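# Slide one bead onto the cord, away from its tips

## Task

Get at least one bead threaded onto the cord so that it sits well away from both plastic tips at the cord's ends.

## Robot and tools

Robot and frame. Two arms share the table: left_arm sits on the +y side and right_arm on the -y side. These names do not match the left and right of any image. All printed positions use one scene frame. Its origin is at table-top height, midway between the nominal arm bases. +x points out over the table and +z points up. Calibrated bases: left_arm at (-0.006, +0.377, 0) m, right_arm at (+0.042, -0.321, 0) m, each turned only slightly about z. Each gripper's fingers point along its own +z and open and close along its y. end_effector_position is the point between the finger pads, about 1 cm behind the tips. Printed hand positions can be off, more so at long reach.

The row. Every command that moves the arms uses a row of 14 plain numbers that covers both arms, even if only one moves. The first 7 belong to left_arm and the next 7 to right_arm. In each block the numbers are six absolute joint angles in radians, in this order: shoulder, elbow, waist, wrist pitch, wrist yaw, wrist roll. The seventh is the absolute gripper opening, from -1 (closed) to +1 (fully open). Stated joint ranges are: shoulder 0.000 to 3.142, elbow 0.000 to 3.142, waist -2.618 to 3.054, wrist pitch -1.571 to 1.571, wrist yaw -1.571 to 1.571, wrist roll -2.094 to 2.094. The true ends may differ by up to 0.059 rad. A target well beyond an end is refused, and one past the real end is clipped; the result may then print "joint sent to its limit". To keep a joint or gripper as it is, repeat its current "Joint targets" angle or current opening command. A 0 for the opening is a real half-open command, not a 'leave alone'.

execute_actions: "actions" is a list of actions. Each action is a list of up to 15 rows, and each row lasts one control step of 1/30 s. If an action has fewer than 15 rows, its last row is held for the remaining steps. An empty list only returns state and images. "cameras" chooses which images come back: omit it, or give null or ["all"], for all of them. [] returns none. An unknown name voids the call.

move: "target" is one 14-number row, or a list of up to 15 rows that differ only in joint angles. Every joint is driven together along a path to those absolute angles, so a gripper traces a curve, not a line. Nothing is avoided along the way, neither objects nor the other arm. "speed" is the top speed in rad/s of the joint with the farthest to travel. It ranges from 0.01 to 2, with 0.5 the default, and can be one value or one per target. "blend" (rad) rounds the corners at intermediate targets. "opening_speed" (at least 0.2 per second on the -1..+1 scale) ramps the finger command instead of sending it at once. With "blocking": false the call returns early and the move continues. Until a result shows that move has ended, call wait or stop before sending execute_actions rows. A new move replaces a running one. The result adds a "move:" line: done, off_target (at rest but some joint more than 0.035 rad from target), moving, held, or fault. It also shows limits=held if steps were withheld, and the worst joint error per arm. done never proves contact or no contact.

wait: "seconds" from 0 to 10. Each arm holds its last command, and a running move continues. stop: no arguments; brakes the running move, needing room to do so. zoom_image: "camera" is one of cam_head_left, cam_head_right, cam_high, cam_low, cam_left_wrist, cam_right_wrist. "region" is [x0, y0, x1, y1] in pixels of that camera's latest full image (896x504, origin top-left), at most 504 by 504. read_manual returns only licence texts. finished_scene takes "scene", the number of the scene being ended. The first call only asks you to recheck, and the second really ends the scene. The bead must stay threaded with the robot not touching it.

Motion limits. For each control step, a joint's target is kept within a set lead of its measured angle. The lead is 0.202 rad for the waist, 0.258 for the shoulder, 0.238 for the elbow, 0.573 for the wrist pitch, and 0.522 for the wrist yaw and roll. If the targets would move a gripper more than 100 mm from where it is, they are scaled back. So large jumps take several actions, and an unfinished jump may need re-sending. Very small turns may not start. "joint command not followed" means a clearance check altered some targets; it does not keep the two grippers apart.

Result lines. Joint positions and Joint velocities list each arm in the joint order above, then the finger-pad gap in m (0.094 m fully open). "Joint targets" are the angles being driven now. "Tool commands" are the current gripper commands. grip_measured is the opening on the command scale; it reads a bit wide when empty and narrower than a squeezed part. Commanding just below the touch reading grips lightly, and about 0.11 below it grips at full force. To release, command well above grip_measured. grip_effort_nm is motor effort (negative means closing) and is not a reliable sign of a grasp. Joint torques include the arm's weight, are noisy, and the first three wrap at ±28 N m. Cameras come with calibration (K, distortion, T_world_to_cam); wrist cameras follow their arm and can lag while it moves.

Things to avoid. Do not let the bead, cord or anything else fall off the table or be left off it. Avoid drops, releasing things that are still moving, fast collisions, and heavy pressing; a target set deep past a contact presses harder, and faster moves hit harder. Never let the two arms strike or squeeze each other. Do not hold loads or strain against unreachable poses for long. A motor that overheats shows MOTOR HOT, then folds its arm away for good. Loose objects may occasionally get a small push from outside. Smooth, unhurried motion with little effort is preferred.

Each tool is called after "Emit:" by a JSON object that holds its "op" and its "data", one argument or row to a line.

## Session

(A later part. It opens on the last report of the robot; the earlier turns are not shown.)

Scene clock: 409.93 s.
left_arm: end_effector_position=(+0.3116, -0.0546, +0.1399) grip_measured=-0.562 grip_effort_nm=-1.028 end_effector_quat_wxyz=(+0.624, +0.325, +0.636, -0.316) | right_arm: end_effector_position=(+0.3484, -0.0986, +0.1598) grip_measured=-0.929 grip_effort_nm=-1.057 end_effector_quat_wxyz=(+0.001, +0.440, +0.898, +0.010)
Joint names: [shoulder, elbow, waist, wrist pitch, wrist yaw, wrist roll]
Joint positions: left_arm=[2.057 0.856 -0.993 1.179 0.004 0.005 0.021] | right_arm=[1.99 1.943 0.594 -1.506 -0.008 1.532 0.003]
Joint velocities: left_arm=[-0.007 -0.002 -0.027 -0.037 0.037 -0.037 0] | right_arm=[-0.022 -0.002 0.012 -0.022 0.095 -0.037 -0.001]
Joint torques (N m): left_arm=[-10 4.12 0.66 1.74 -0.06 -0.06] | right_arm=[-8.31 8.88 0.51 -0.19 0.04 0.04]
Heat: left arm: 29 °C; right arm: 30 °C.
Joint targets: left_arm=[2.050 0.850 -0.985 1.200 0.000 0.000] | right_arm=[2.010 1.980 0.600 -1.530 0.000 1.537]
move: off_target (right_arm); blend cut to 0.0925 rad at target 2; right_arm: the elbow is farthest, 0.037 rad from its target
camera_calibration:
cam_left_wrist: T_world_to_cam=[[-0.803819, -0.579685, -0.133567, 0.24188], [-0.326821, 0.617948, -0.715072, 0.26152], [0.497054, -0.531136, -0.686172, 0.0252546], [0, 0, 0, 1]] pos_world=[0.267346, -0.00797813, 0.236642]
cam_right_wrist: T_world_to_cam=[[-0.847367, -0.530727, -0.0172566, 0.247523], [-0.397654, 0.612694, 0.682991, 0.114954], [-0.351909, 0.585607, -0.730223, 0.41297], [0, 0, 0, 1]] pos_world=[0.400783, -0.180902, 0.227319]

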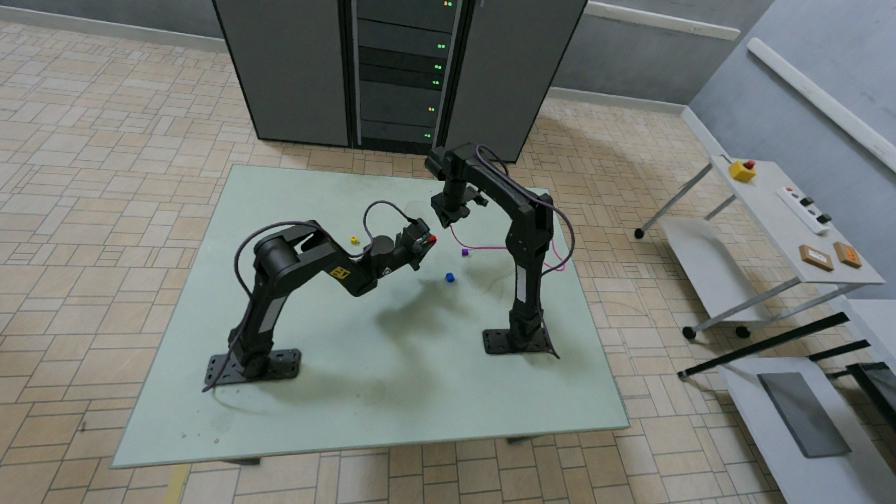

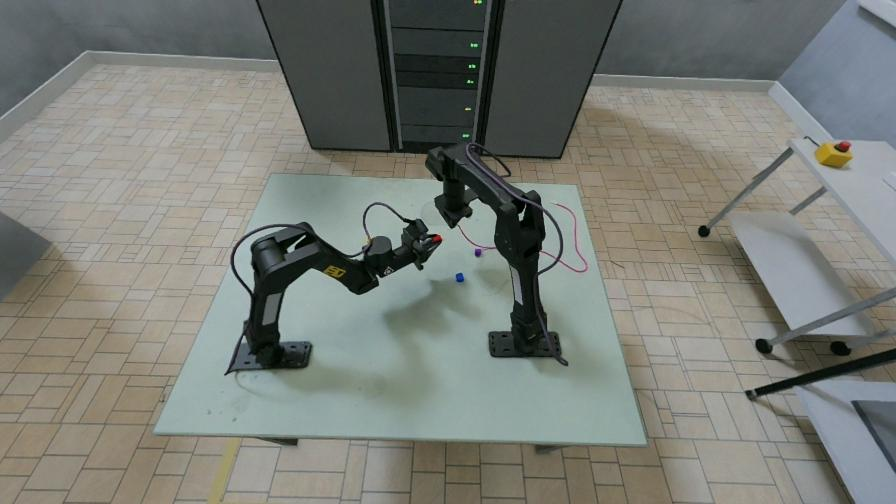

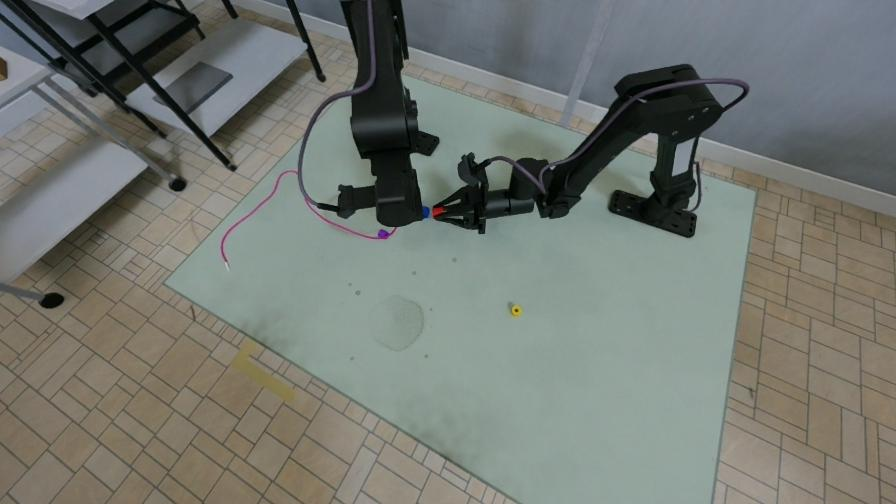

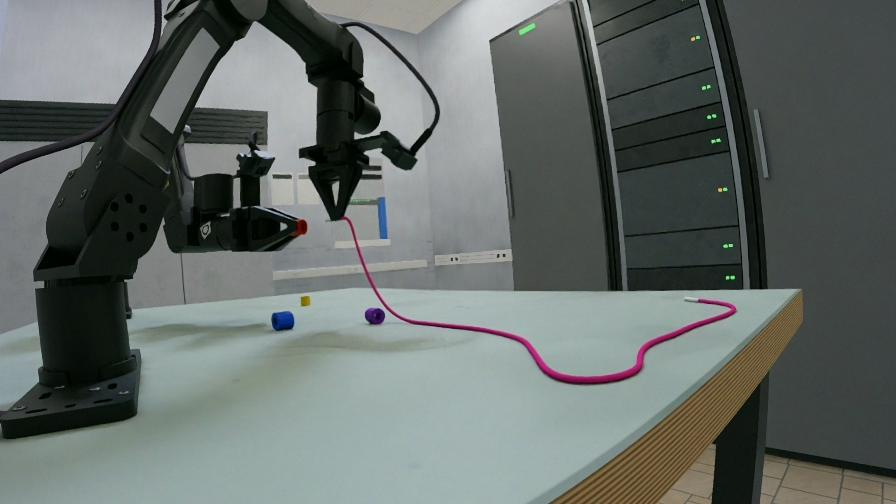

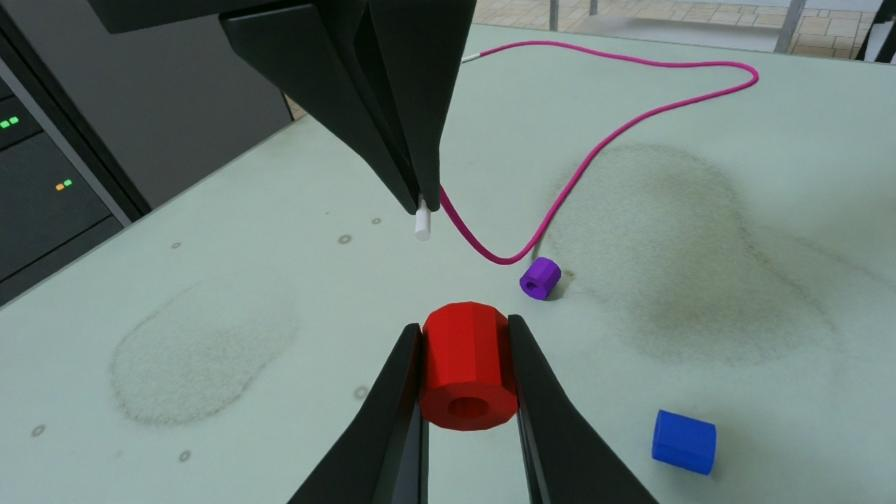

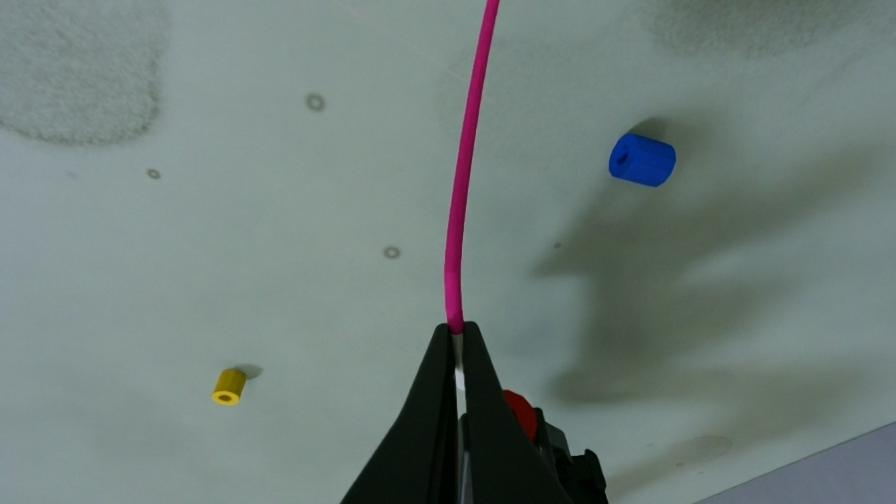

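Emit:
{"op": "move", "data": {
  "target": [2.088,0.85,-0.963,1.272,0,0,-0.65,2.010,1.980,0.600,-1.530,0,1.537,-0.97],
  "speed": 0.2,
  "cameras": ["cam_left_wrist","cam_low","cam_right_wrist"]
}}

Emit:
{"op": "zoom_image", "data": {
  "camera": "cam_low",
  "region": [280, 200, 360, 245]
}}

Emit:
{"op": "zoom_image", "data": {
  "camera": "cam_left_wrist",
  "region": [350, 200, 570, 450]
}}

Scene clock: 469.03 s.
left_arm: end_effector_position=(+0.3213, -0.0474, +0.1521) grip_measured=-0.562 grip_effort_nm=-1.028 end_effector_quat_wxyz=(+0.647, +0.309, +0.621, -0.318) | right_arm: end_effector_position=(+0.3484, -0.0986, +0.1598) grip_measured=-0.929 grip_effort_nm=-1.053 end_effector_quat_wxyz=(+0.001, +0.440, +0.898, +0.010)
Joint names: [shoulder, elbow, waist, wrist pitch, wrist yaw, wrist roll]
Joint positions: left_arm=[2.068 0.856 -0.971 1.251 0.004 0.005 0.021] | right_arm=[1.99 1.943 0.594 -1.506 -0.008 1.532 0.003]
Joint velocities: left_arm=[0.032 -0.002 0.002 -0.022 -0.022 0.051 0] | right_arm=[-0.012 0.002 0.002 -0.066 0.037 -0.007 -0.001]
Joint torques (N m): left_arm=[-7.77 4.05 0.62 1.74 -0.05 -0.06] | right_arm=[-8.34 8.84 0.53 -0.19 0.08 0.08]
Heat: left arm: 30 °C; right arm: 30 °C.
Joint targets: left_arm=[2.088 0.850 -0.963 1.272 0.000 0.000] | right_arm=[2.010 1.980 0.600 -1.530 0.000 1.537]
move: off_target (right_arm); right_arm: the elbow is farthest, 0.037 rad from its target
camera_calibration:
cam_left_wrist: T_world_to_cam=[[-0.785358, -0.604396, -0.133859, 0.248486], [-0.313466, 0.574738, -0.75592, 0.268882], [0.533809, -0.551708, -0.640833, 0.0128962], [0, 0, 0, 1]] pos_world=[0.272552, 0.00276196, 0.24478]
cam_right_wrist: T_world_to_cam=[[-0.847367, -0.530727, -0.0172566, 0.247523], [-0.397654, 0.612694, 0.682991, 0.114954], [-0.351909, 0.585607, -0.730223, 0.41297], [0, 0, 0, 1]] pos_world=[0.400783, -0.180902, 0.227319]
Images, in order (width x height): cam_low 896x504, cam_left_wrist 896x504, cam_right_wrist 896x504.

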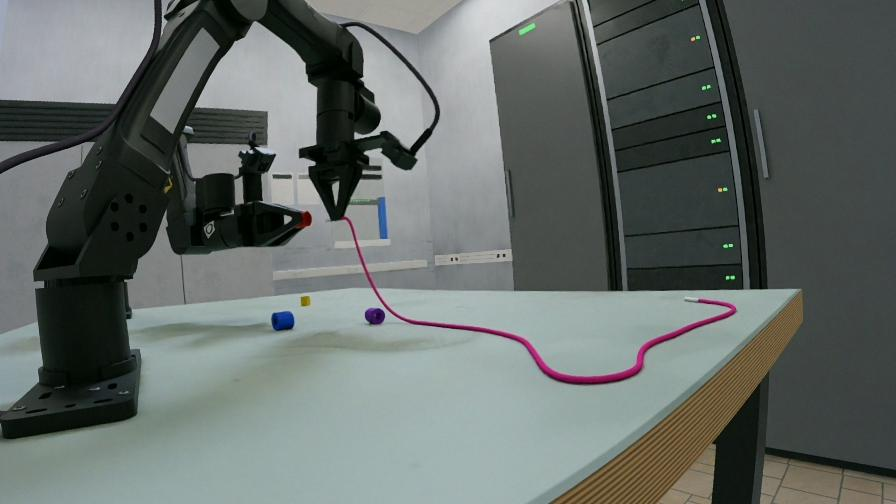

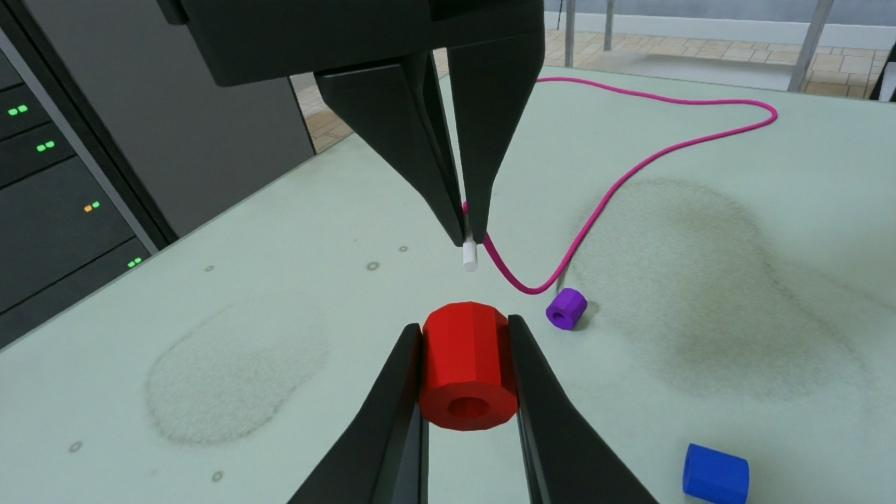

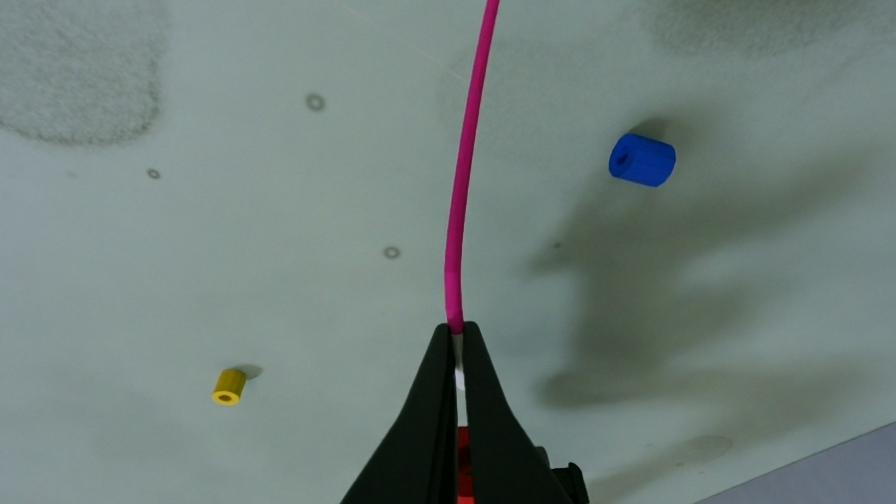

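Scaled by 6.300 from the camera's 896x504 image, which has a finer 1280x720 frame.

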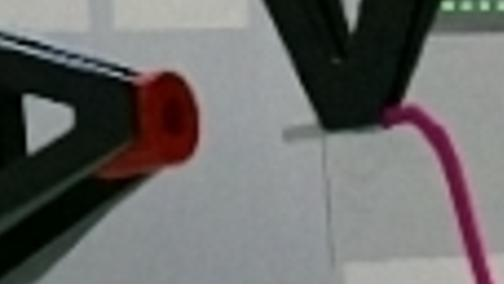

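Scaled by 2.016 from the camera's 896x504 image, which has a finer 1280x720 frame.

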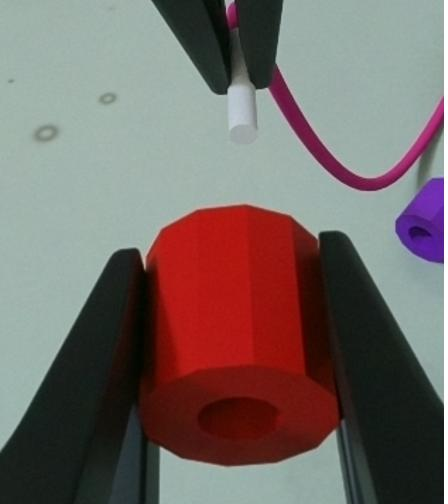

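Emit:
{"op": "zoom_image", "data": {
  "camera": "cam_right_wrist",
  "region": [400, 384, 520, 504]
}}

Scaled by 4.200 from the camera's 896x504 image, which has a finer 1280x720 frame.

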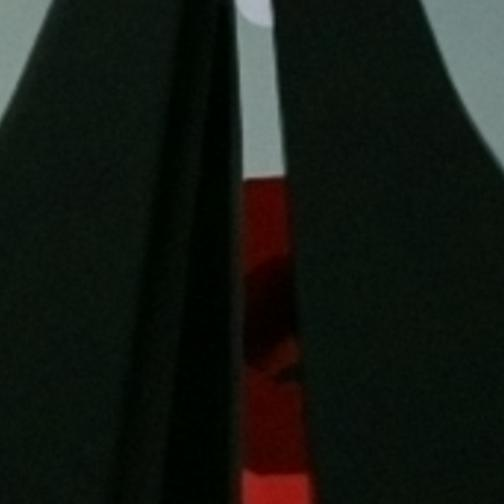

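Emit:
{"op": "move", "data": {
  "target": [2.115,0.912,-0.984,1.205,0,0,-0.65,2.010,1.980,0.600,-1.530,0,1.537,-0.97],
  "speed": 0.15,
  "cameras": ["cam_left_wrist","cam_low","cam_right_wrist"]
}}

Emit:
{"op": "zoom_image", "data": {
  "camera": "cam_low",
  "region": [280, 200, 360, 245]
}}

Emit:
{"op": "zoom_image", "data": {
  "camera": "cam_left_wrist",
  "region": [350, 200, 570, 450]
}}

Emit:
{"op": "zoom_image", "data": {
  "camera": "cam_right_wrist",
  "region": [400, 384, 520, 504]
}}

Scene clock: 513.67 s.
left_arm: end_effector_position=(+0.3241, -0.0548, +0.1402) grip_measured=-0.562 grip_effort_nm=-1.023 end_effector_quat_wxyz=(+0.634, +0.316, +0.632, -0.313) | right_arm: end_effector_position=(+0.3484, -0.0986, +0.1598) grip_measured=-0.929 grip_effort_nm=-1.053 end_effector_quat_wxyz=(+0.001, +0.440, +0.898, +0.010)
Joint names: [shoulder, elbow, waist, wrist pitch, wrist yaw, wrist roll]
Joint positions: left_arm=[2.094 0.889 -0.975 1.207 0.004 0.005 0.021] | right_arm=[1.99 1.943 0.594 -1.506 -0.008 1.532 0.003]
Joint velocities: left_arm=[-0.002 -0.002 -0.007 -0.037 -0.081 0.066 -0.001] | right_arm=[0.007 -0.017 0.002 -0.007 0.022 0.051 0]
Joint torques (N m): left_arm=[-7.95 6.41 -0.72 1.54 -0.05 -0.06] | right_arm=[-8.27 8.87 0.46 -0.2 0.05 0.05]
Heat: left arm: 28 °C; right arm: 30 °C.
Joint targets: left_arm=[2.115 0.912 -0.984 1.205 0.000 0.000] | right_arm=[2.010 1.980 0.600 -1.530 0.000 1.537]
move: off_target (right_arm); right_arm: the elbow is farthest, 0.037 rad from its target
camera_calibration:
cam_left_wrist: T_world_to_cam=[[-0.790986, -0.597038, -0.13374, 0.246845], [-0.328265, 0.598586, -0.73071, 0.267542], [0.516317, -0.534079, -0.66946, 0.0103898], [0, 0, 0, 1]] pos_world=[0.277711, -0.00722191, 0.235464]
cam_right_wrist: T_world_to_cam=[[-0.847367, -0.530727, -0.0172566, 0.247523], [-0.397654, 0.612694, 0.682991, 0.114954], [-0.351909, 0.585607, -0.730223, 0.41297], [0, 0, 0, 1]] pos_world=[0.400783, -0.180902, 0.227319]
Images, in order (width x height): cam_low 896x504, cam_left_wrist 896x504, cam_right_wrist 896x504.

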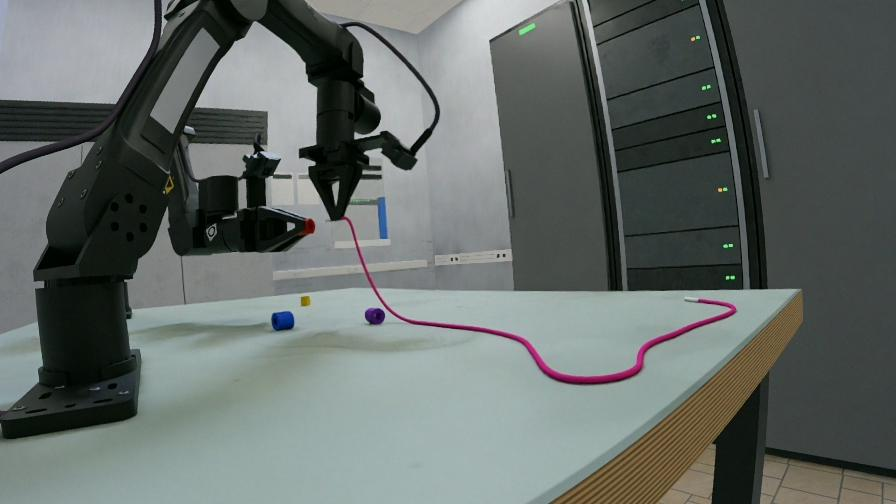

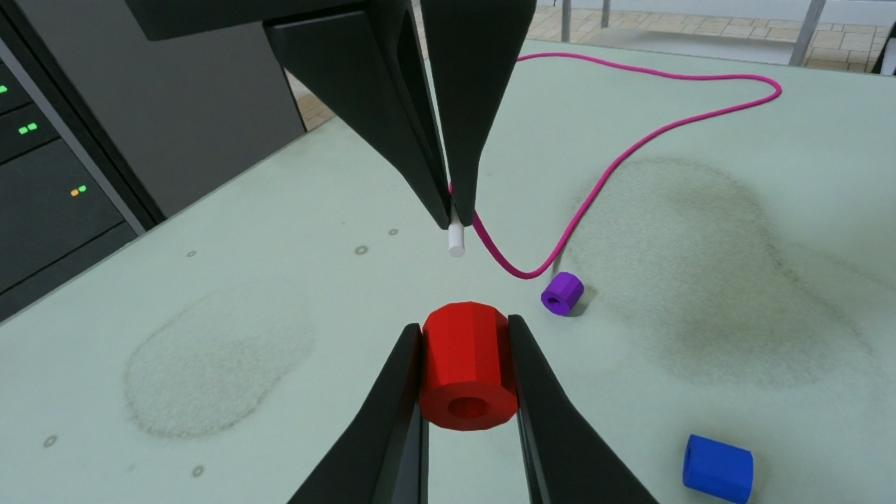

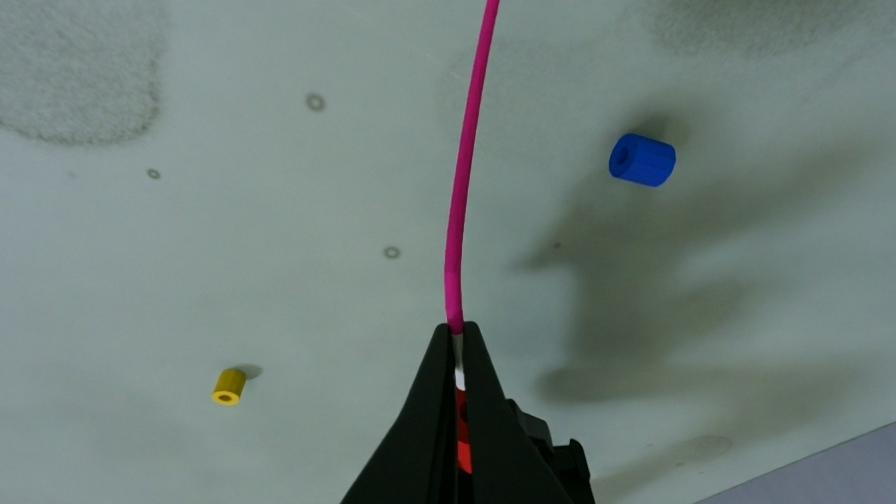

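Scaled by 6.300 from the camera's 896x504 image, which has a finer 1280x720 frame.

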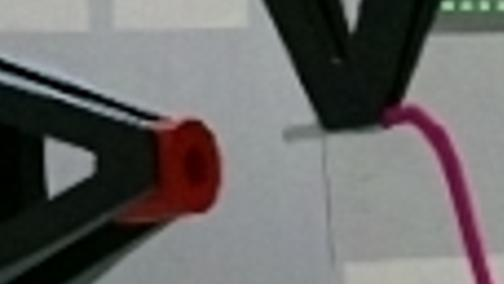

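Scaled by 2.016 from the camera's 896x504 image, which has a finer 1280x720 frame.

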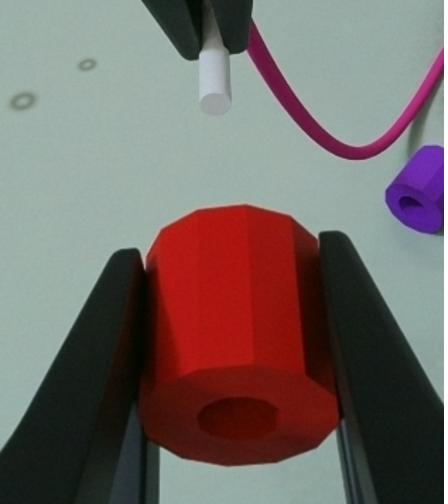

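Scaled by 4.200 from the camera's 896x504 image, which has a finer 1280x720 frame.

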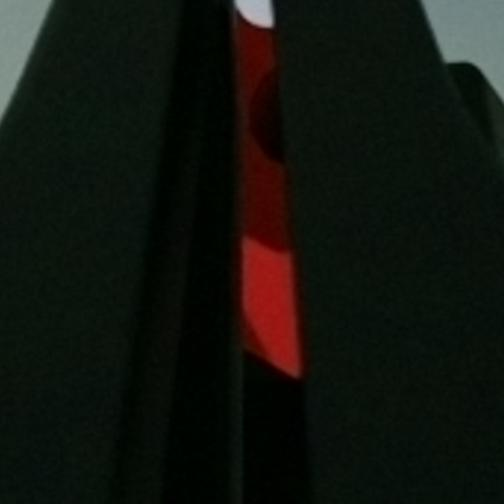

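Emit:
{"op": "move", "data": {
  "target": [2.115,0.934,-0.964,1.195,0,0,-0.65,2.010,1.980,0.600,-1.530,0,1.537,-0.97],
  "speed": 0.15,
  "cameras": ["cam_left_wrist","cam_low","cam_right_wrist"]
}}

Emit:
{"op": "zoom_image", "data": {
  "camera": "cam_low",
  "region": [280, 200, 360, 245]
}}

Emit:
{"op": "zoom_image", "data": {
  "camera": "cam_left_wrist",
  "region": [350, 200, 570, 450]
}}

Emit:
{"op": "zoom_image", "data": {
  "camera": "cam_right_wrist",
  "region": [400, 364, 520, 484]
}}

Scene clock: 531.67 s.
left_arm: end_effector_position=(+0.3268, -0.0582, +0.1463) grip_measured=-0.562 grip_effort_nm=-1.033 end_effector_quat_wxyz=(+0.638, +0.314, +0.628, -0.315) | right_arm: end_effector_position=(+0.3484, -0.0986, +0.1598) grip_measured=-0.929 grip_effort_nm=-1.053 end_effector_quat_wxyz=(+0.001, +0.440, +0.898, +0.010)
Joint names: [shoulder, elbow, waist, wrist pitch, wrist yaw, wrist roll]
Joint positions: left_arm=[2.094 0.91 -0.975 1.197 0.004 0.005 0.021] | right_arm=[1.99 1.943 0.594 -1.506 -0.008 1.532 0.003]
Joint velocities: left_arm=[-0.002 0.007 0.007 -0.022 -0.022 0.007 0] | right_arm=[-0.022 -0.007 0.012 -0.037 0.051 -0.081 0]
Joint torques (N m): left_arm=[-8.05 6.56 0.88 1.55 -0.05 -0.05] | right_arm=[-8.32 8.85 0.53 -0.2 0.05 0.05]
Heat: left arm: 28 °C; right arm: 30 °C.
Joint targets: left_arm=[2.115 0.934 -0.964 1.195 0.000 0.000] | right_arm=[2.010 1.980 0.600 -1.530 0.000 1.537]
move: off_target (right_arm); right_arm: the elbow is farthest, 0.037 rad from its target
camera_calibration:
cam_left_wrist: T_world_to_cam=[[-0.790026, -0.598295, -0.133798, 0.247301], [-0.322992, 0.591681, -0.738641, 0.273956], [0.521091, -0.54033, -0.660688, 0.00800516], [0, 0, 0, 1]] pos_world=[0.279688, -0.00980992, 0.240732]
cam_right_wrist: T_world_to_cam=[[-0.847367, -0.530727, -0.0172566, 0.247523], [-0.397654, 0.612694, 0.682991, 0.114954], [-0.351909, 0.585607, -0.730223, 0.41297], [0, 0, 0, 1]] pos_world=[0.400783, -0.180902, 0.227319]
Images, in order (width x height): cam_low 896x504, cam_left_wrist 896x504, cam_right_wrist 896x504.

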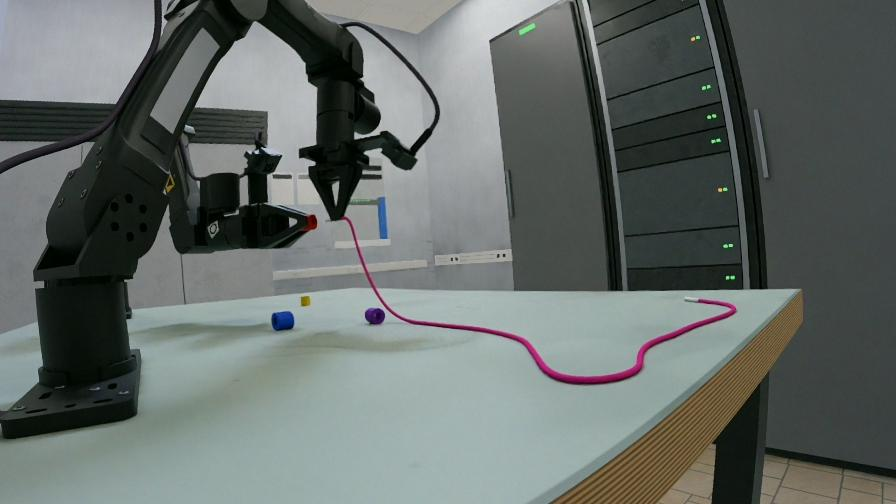

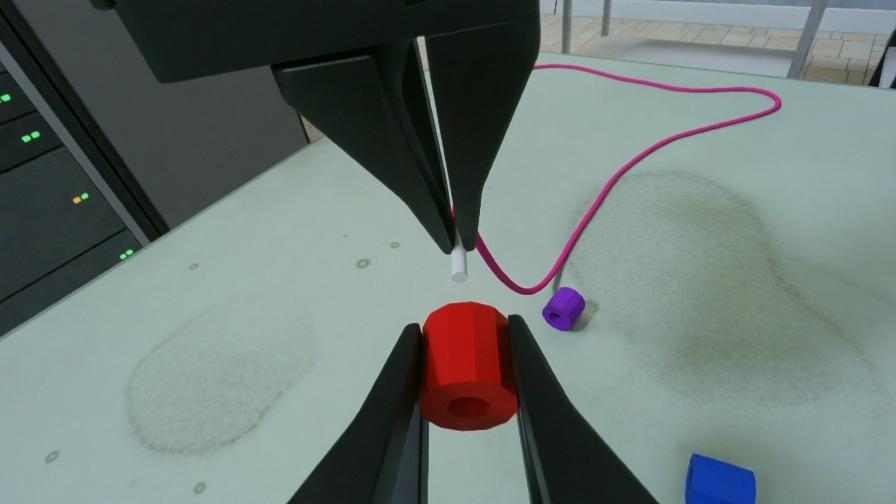

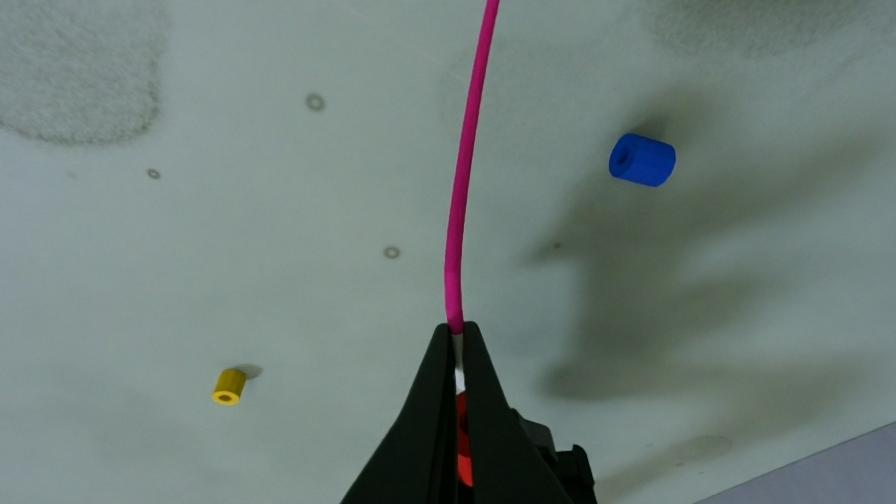

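Scaled by 6.300 from the camera's 896x504 image, which has a finer 1280x720 frame.

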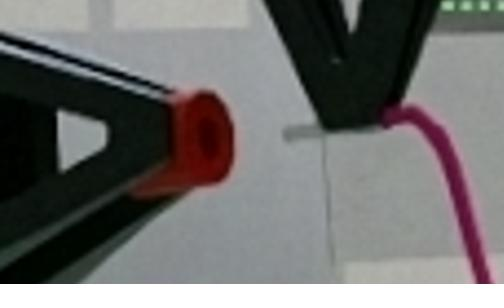

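Scaled by 2.016 from the camera's 896x504 image, which has a finer 1280x720 frame.

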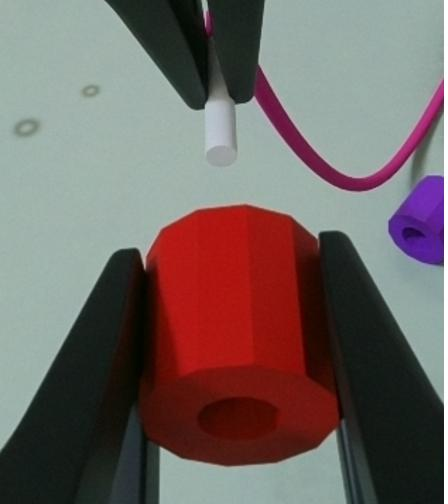

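Scaled by 4.200 from the camera's 896x504 image, which has a finer 1280x720 frame.

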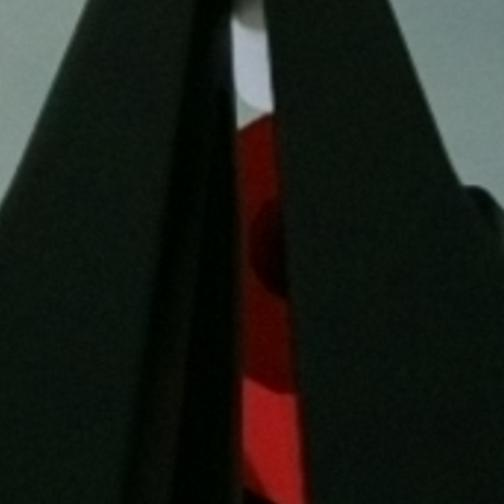

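Emit:
{"op": "move", "data": {
  "target": [2.146,0.990,-0.961,1.170,0,0,-0.65,2.010,1.980,0.600,-1.530,0,1.537,-0.97],
  "speed": 0.1,
  "cameras": ["cam_left_wrist","cam_low","cam_right_wrist"]
}}

Emit:
{"op": "zoom_image", "data": {
  "camera": "cam_low",
  "region": [280, 200, 360, 245]
}}

Emit:
{"op": "zoom_image", "data": {
  "camera": "cam_left_wrist",
  "region": [350, 200, 570, 450]
}}

Emit:
{"op": "zoom_image", "data": {
  "camera": "cam_right_wrist",
  "region": [400, 344, 520, 464]
}}

Scene clock: 551.37 s.
left_arm: end_effector_position=(+0.3362, -0.0660, +0.1459) grip_measured=-0.562 grip_effort_nm=-1.033 end_effector_quat_wxyz=(+0.639, +0.313, +0.629, -0.314) | right_arm: end_effector_position=(+0.3484, -0.0986, +0.1598) grip_measured=-0.929 grip_effort_nm=-1.057 end_effector_quat_wxyz=(+0.001, +0.440, +0.898, +0.010)
Joint names: [shoulder, elbow, waist, wrist pitch, wrist yaw, wrist roll]
Joint positions: left_arm=[2.124 0.965 -0.97 1.172 0.004 0.005 0.021] | right_arm=[1.99 1.943 0.594 -1.506 -0.008 1.532 0.003]
Joint velocities: left_arm=[0.007 0.002 0.002 -0.11 0.037 0.022 -0.001] | right_arm=[-0.007 -0.007 -0.007 -0.066 -0.007 0.081 0.001]
Joint torques (N m): left_arm=[-8.34 6.71 0.73 1.56 -0.06 -0.06] | right_arm=[-8.34 8.9 0.55 -0.19 0.06 0.07]
Heat: left arm: 29 °C; right arm: 30 °C.
Joint targets: left_arm=[2.146 0.990 -0.961 1.170 0.000 0.000] | right_arm=[2.010 1.980 0.600 -1.530 0.000 1.537]
move: off_target (right_arm); right_arm: the elbow is farthest, 0.037 rad from its target
camera_calibration:
cam_left_wrist: T_world_to_cam=[[-0.78708, -0.602165, -0.133796, 0.248813], [-0.326094, 0.590295, -0.738386, 0.282225], [0.52361, -0.537539, -0.660972, -0.00189825], [0, 0, 0, 1]] pos_world=[0.288862, -0.0177895, 0.240426]
cam_right_wrist: T_world_to_cam=[[-0.847367, -0.530727, -0.0172566, 0.247523], [-0.397654, 0.612694, 0.682991, 0.114954], [-0.351909, 0.585607, -0.730223, 0.41297], [0, 0, 0, 1]] pos_world=[0.400783, -0.180902, 0.227319]
Images, in order (width x height): cam_low 896x504, cam_left_wrist 896x504, cam_right_wrist 896x504.

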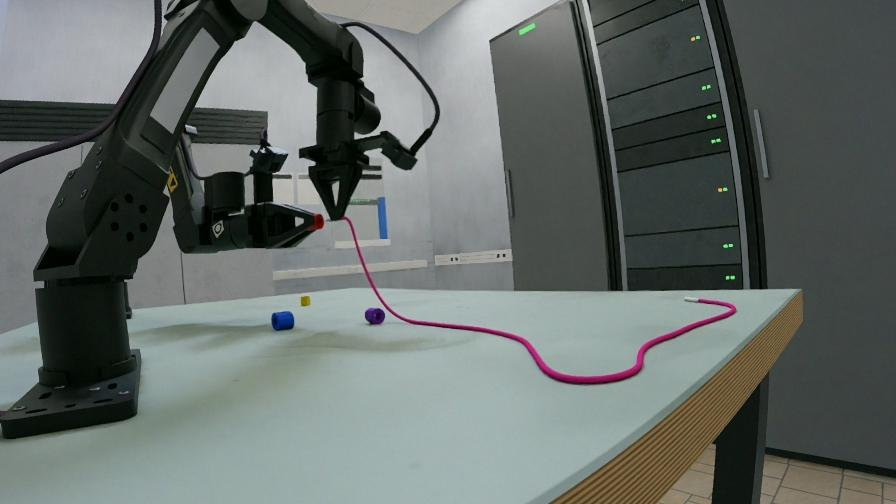

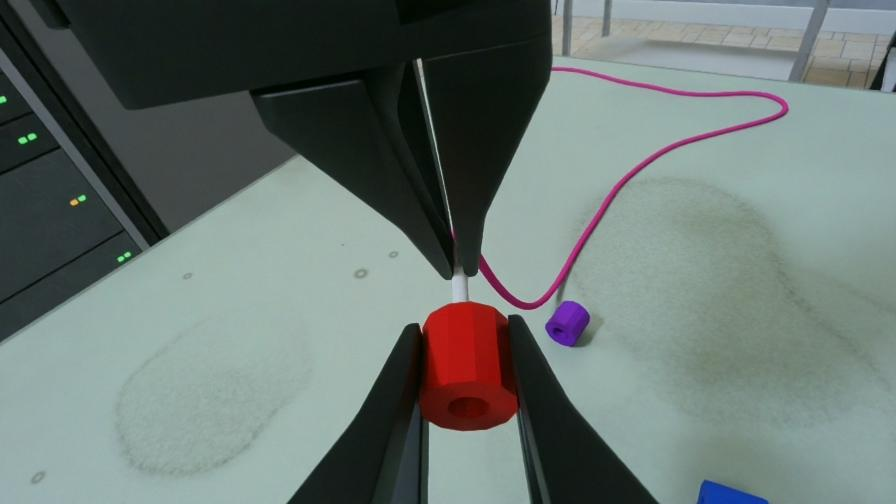

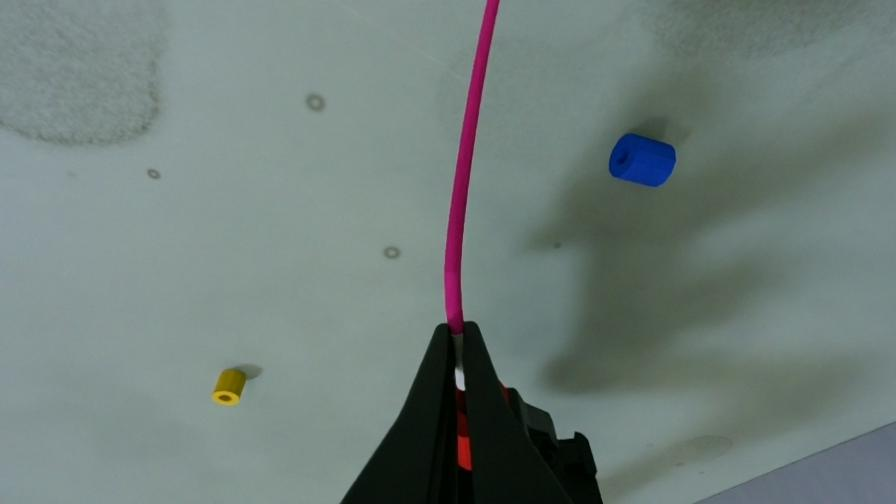

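Scaled by 6.300 from the camera's 896x504 image, which has a finer 1280x720 frame.

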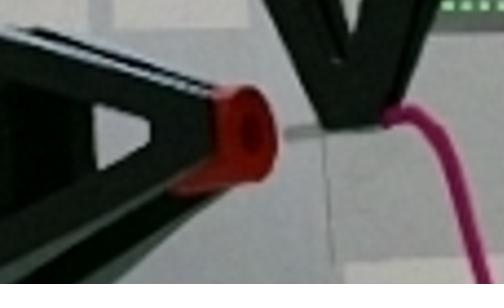

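Scaled by 2.016 from the camera's 896x504 image, which has a finer 1280x720 frame.

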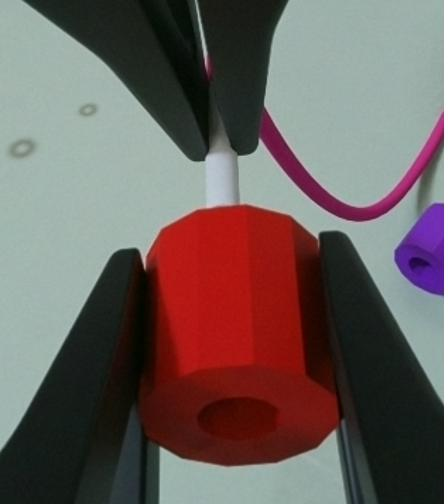

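Scaled by 4.200 from the camera's 896x504 image, which has a finer 1280x720 frame.

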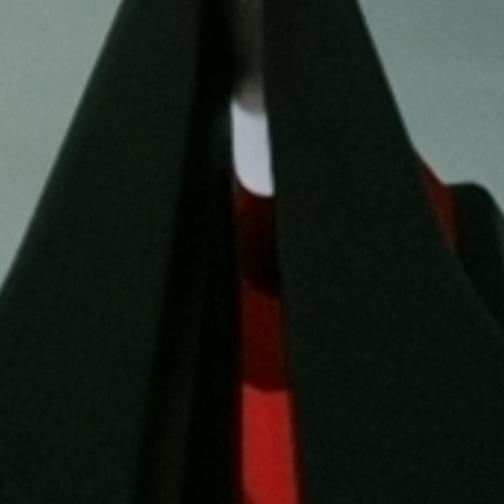

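Emit:
{"op": "move", "data": {
  "target": [
    [2.05,0.85,-0.961,1.20,0,0,-0.65,2.010,1.980,0.600,-1.530,0,1.537,-0.97],
    [1.95,0.75,-0.5,1.20,0,0,-0.65,2.010,1.980,0.600,-1.530,0,1.537,-0.97]
  ],
  "blend": 0.05,
  "cameras": []
}}

Emit:
{"op": "move", "data": {
  "target": [1.95,0.75,-0.5,1.20,0,0,-0.65,2.038,1.55,0.763,-1.085,0,1.705,-0.97],
  "speed": 0.4
}}

Scene clock: 604.57 s.
left_arm: end_effector_position=(+0.4585, +0.1596, +0.1334) grip_measured=-0.562 grip_effort_nm=-1.038 end_effector_quat_wxyz=(+0.671, +0.160, +0.709, -0.148) | right_arm: end_effector_position=(+0.3484, -0.0986, +0.1598) grip_measured=-0.929 grip_effort_nm=-1.053 end_effector_quat_wxyz=(+0.001, +0.440, +0.898, +0.010)
Joint names: [shoulder, elbow, waist, wrist pitch, wrist yaw, wrist roll]
Joint positions: left_arm=[1.995 0.756 -0.497 1.183 -0.002 0.004 0.021] | right_arm=[1.99 1.943 0.594 -1.506 -0.008 1.532 0.003]
Joint velocities: left_arm=[-0.007 0.002 -0.002 0.007 -0.007 -0.081 0] | right_arm=[-0.027 -0.007 -0.002 0.022 -0.007 0.022 -0.001]
Joint torques (N m): left_arm=[-12.66 4.04 -0.29 1.72 0.01 -0.05] | right_arm=[-8.31 8.91 0.54 -0.2 0.06 0.05]
Heat: left arm: 29 °C; right arm: 31 °C.
Joint targets: left_arm=[1.950 0.750 -0.500 1.200 0.000 0.000] | right_arm=[2.010 1.980 0.600 -1.530 0.000 1.537]
move: off_target (left_arm, right_arm); left_arm: the shoulder is farthest, 0.045 rad from its target; right_arm: the elbow is farthest, 0.037 rad from its target
No camera images: "cameras" was empty.

Scene clock: 606.40 s.
left_arm: end_effector_position=(+0.4584, +0.1597, +0.1333) grip_measured=-0.562 grip_effort_nm=-1.038 end_effector_quat_wxyz=(+0.671, +0.160, +0.709, -0.148) | right_arm: end_effector_position=(+0.3125, -0.0467, +0.0535) grip_measured=-0.929 grip_effort_nm=-1.053 end_effector_quat_wxyz=(-0.001, +0.441, +0.898, +0.010)
Joint names: [shoulder, elbow, waist, wrist pitch, wrist yaw, wrist roll]
Joint positions: left_arm=[1.995 0.756 -0.497 1.183 -0.002 0.004 0.021] | right_arm=[2.023 1.566 0.759 -1.097 -0.008 1.699 0.003]
Joint velocities: left_arm=[0.027 0.012 -0.002 0.095 -0.022 -0.037 -0.001] | right_arm=[0.012 -0.022 -0.012 -0.007 -0.037 0.022 0]
Joint torques (N m): left_arm=[-12.66 4.01 -0.21 1.72 0.01 -0.05] | right_arm=[-9.02 4.71 0.42 0.13 0.06 0.06]
Heat: left arm: 29 °C; right arm: 31 °C.
Joint targets: left_arm=[1.950 0.750 -0.500 1.200 0.000 0.000] | right_arm=[2.038 1.550 0.763 -1.085 0.000 1.705]
move: off_target (left_arm); left_arm: the shoulder is farthest, 0.045 rad from its target
camera_calibration:
cam_left_wrist: T_world_to_cam=[[-0.429497, -0.893197, -0.133157, 0.361661], [-0.605904, 0.394353, -0.690917, 0.332758], [0.669636, -0.216067, -0.710565, -0.0646318], [0, 0, 0, 1]] pos_world=[0.400231, 0.177846, 0.232141]
cam_right_wrist: T_world_to_cam=[[-0.848817, -0.528471, -0.015097, 0.243345], [-0.393818, 0.612974, 0.68496, 0.140202], [-0.352728, 0.587352, -0.728424, 0.292495], [0, 0, 0, 1]] pos_world=[0.364941, -0.129137, 0.120701]

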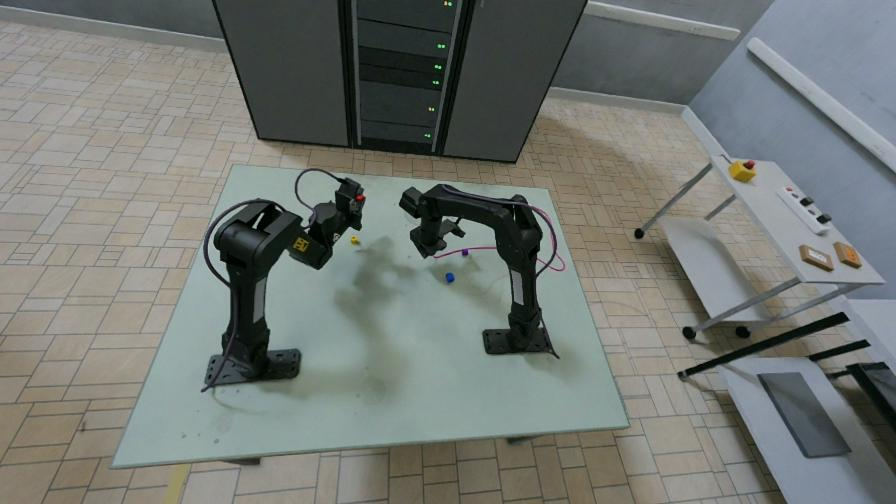

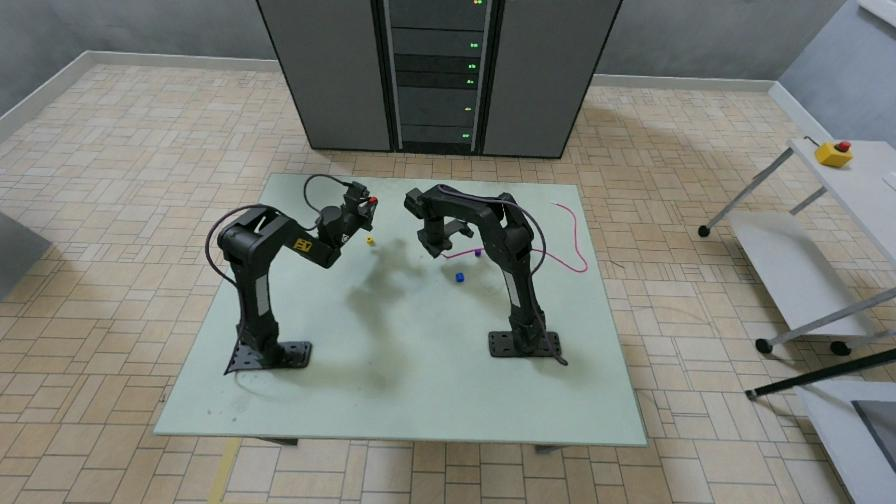

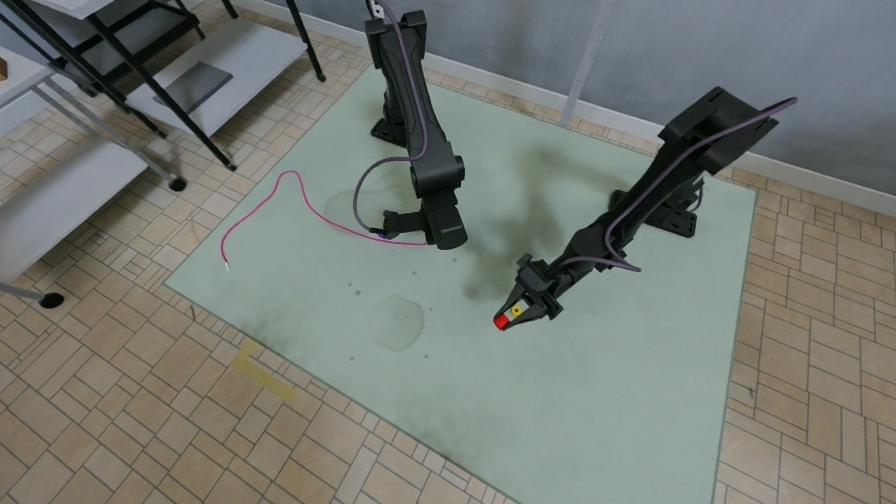

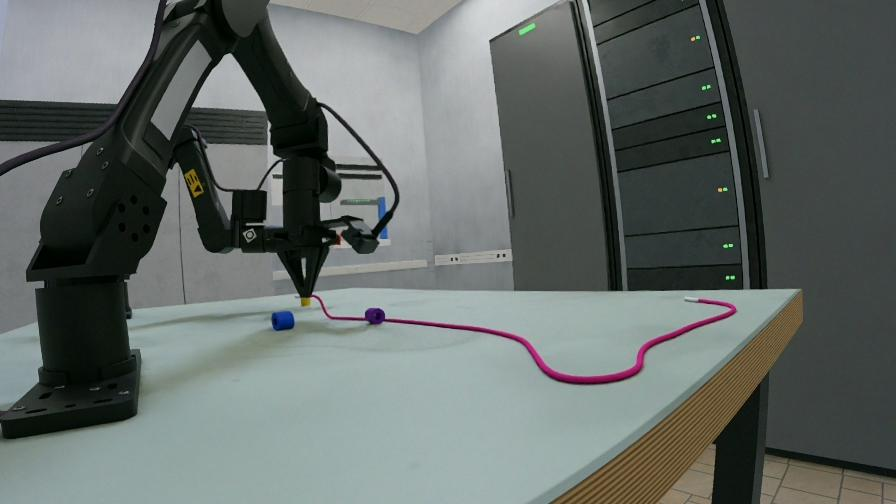

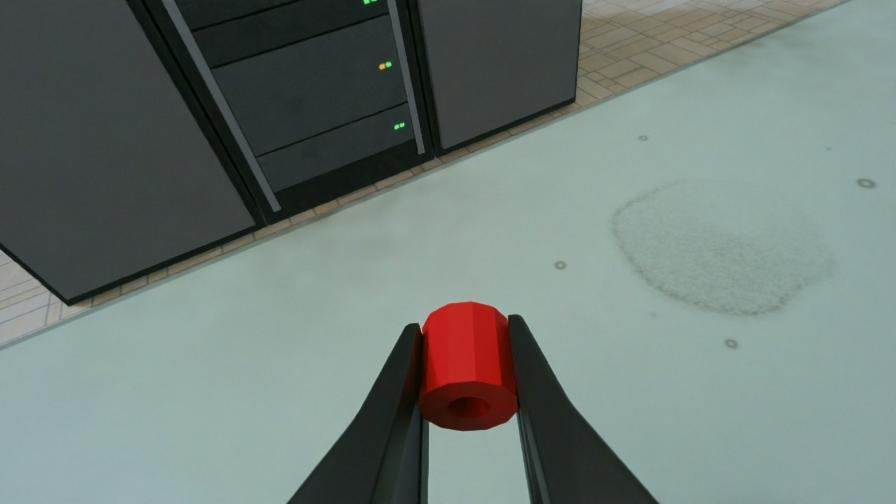

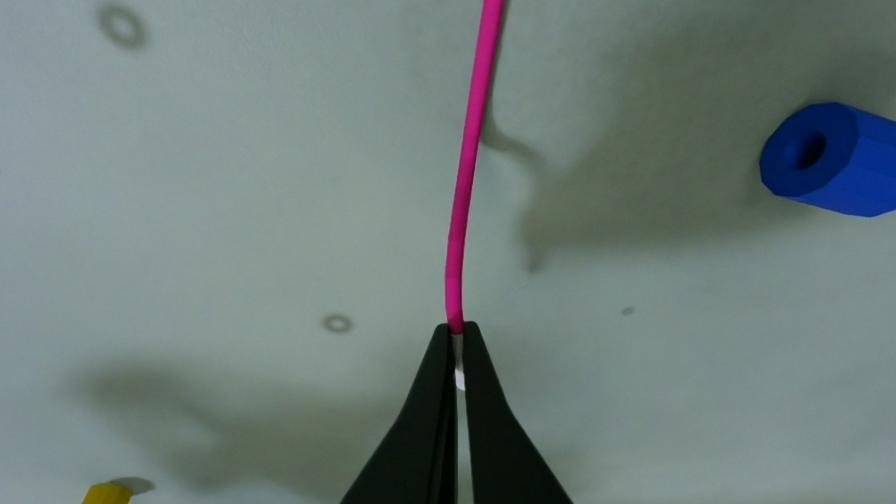

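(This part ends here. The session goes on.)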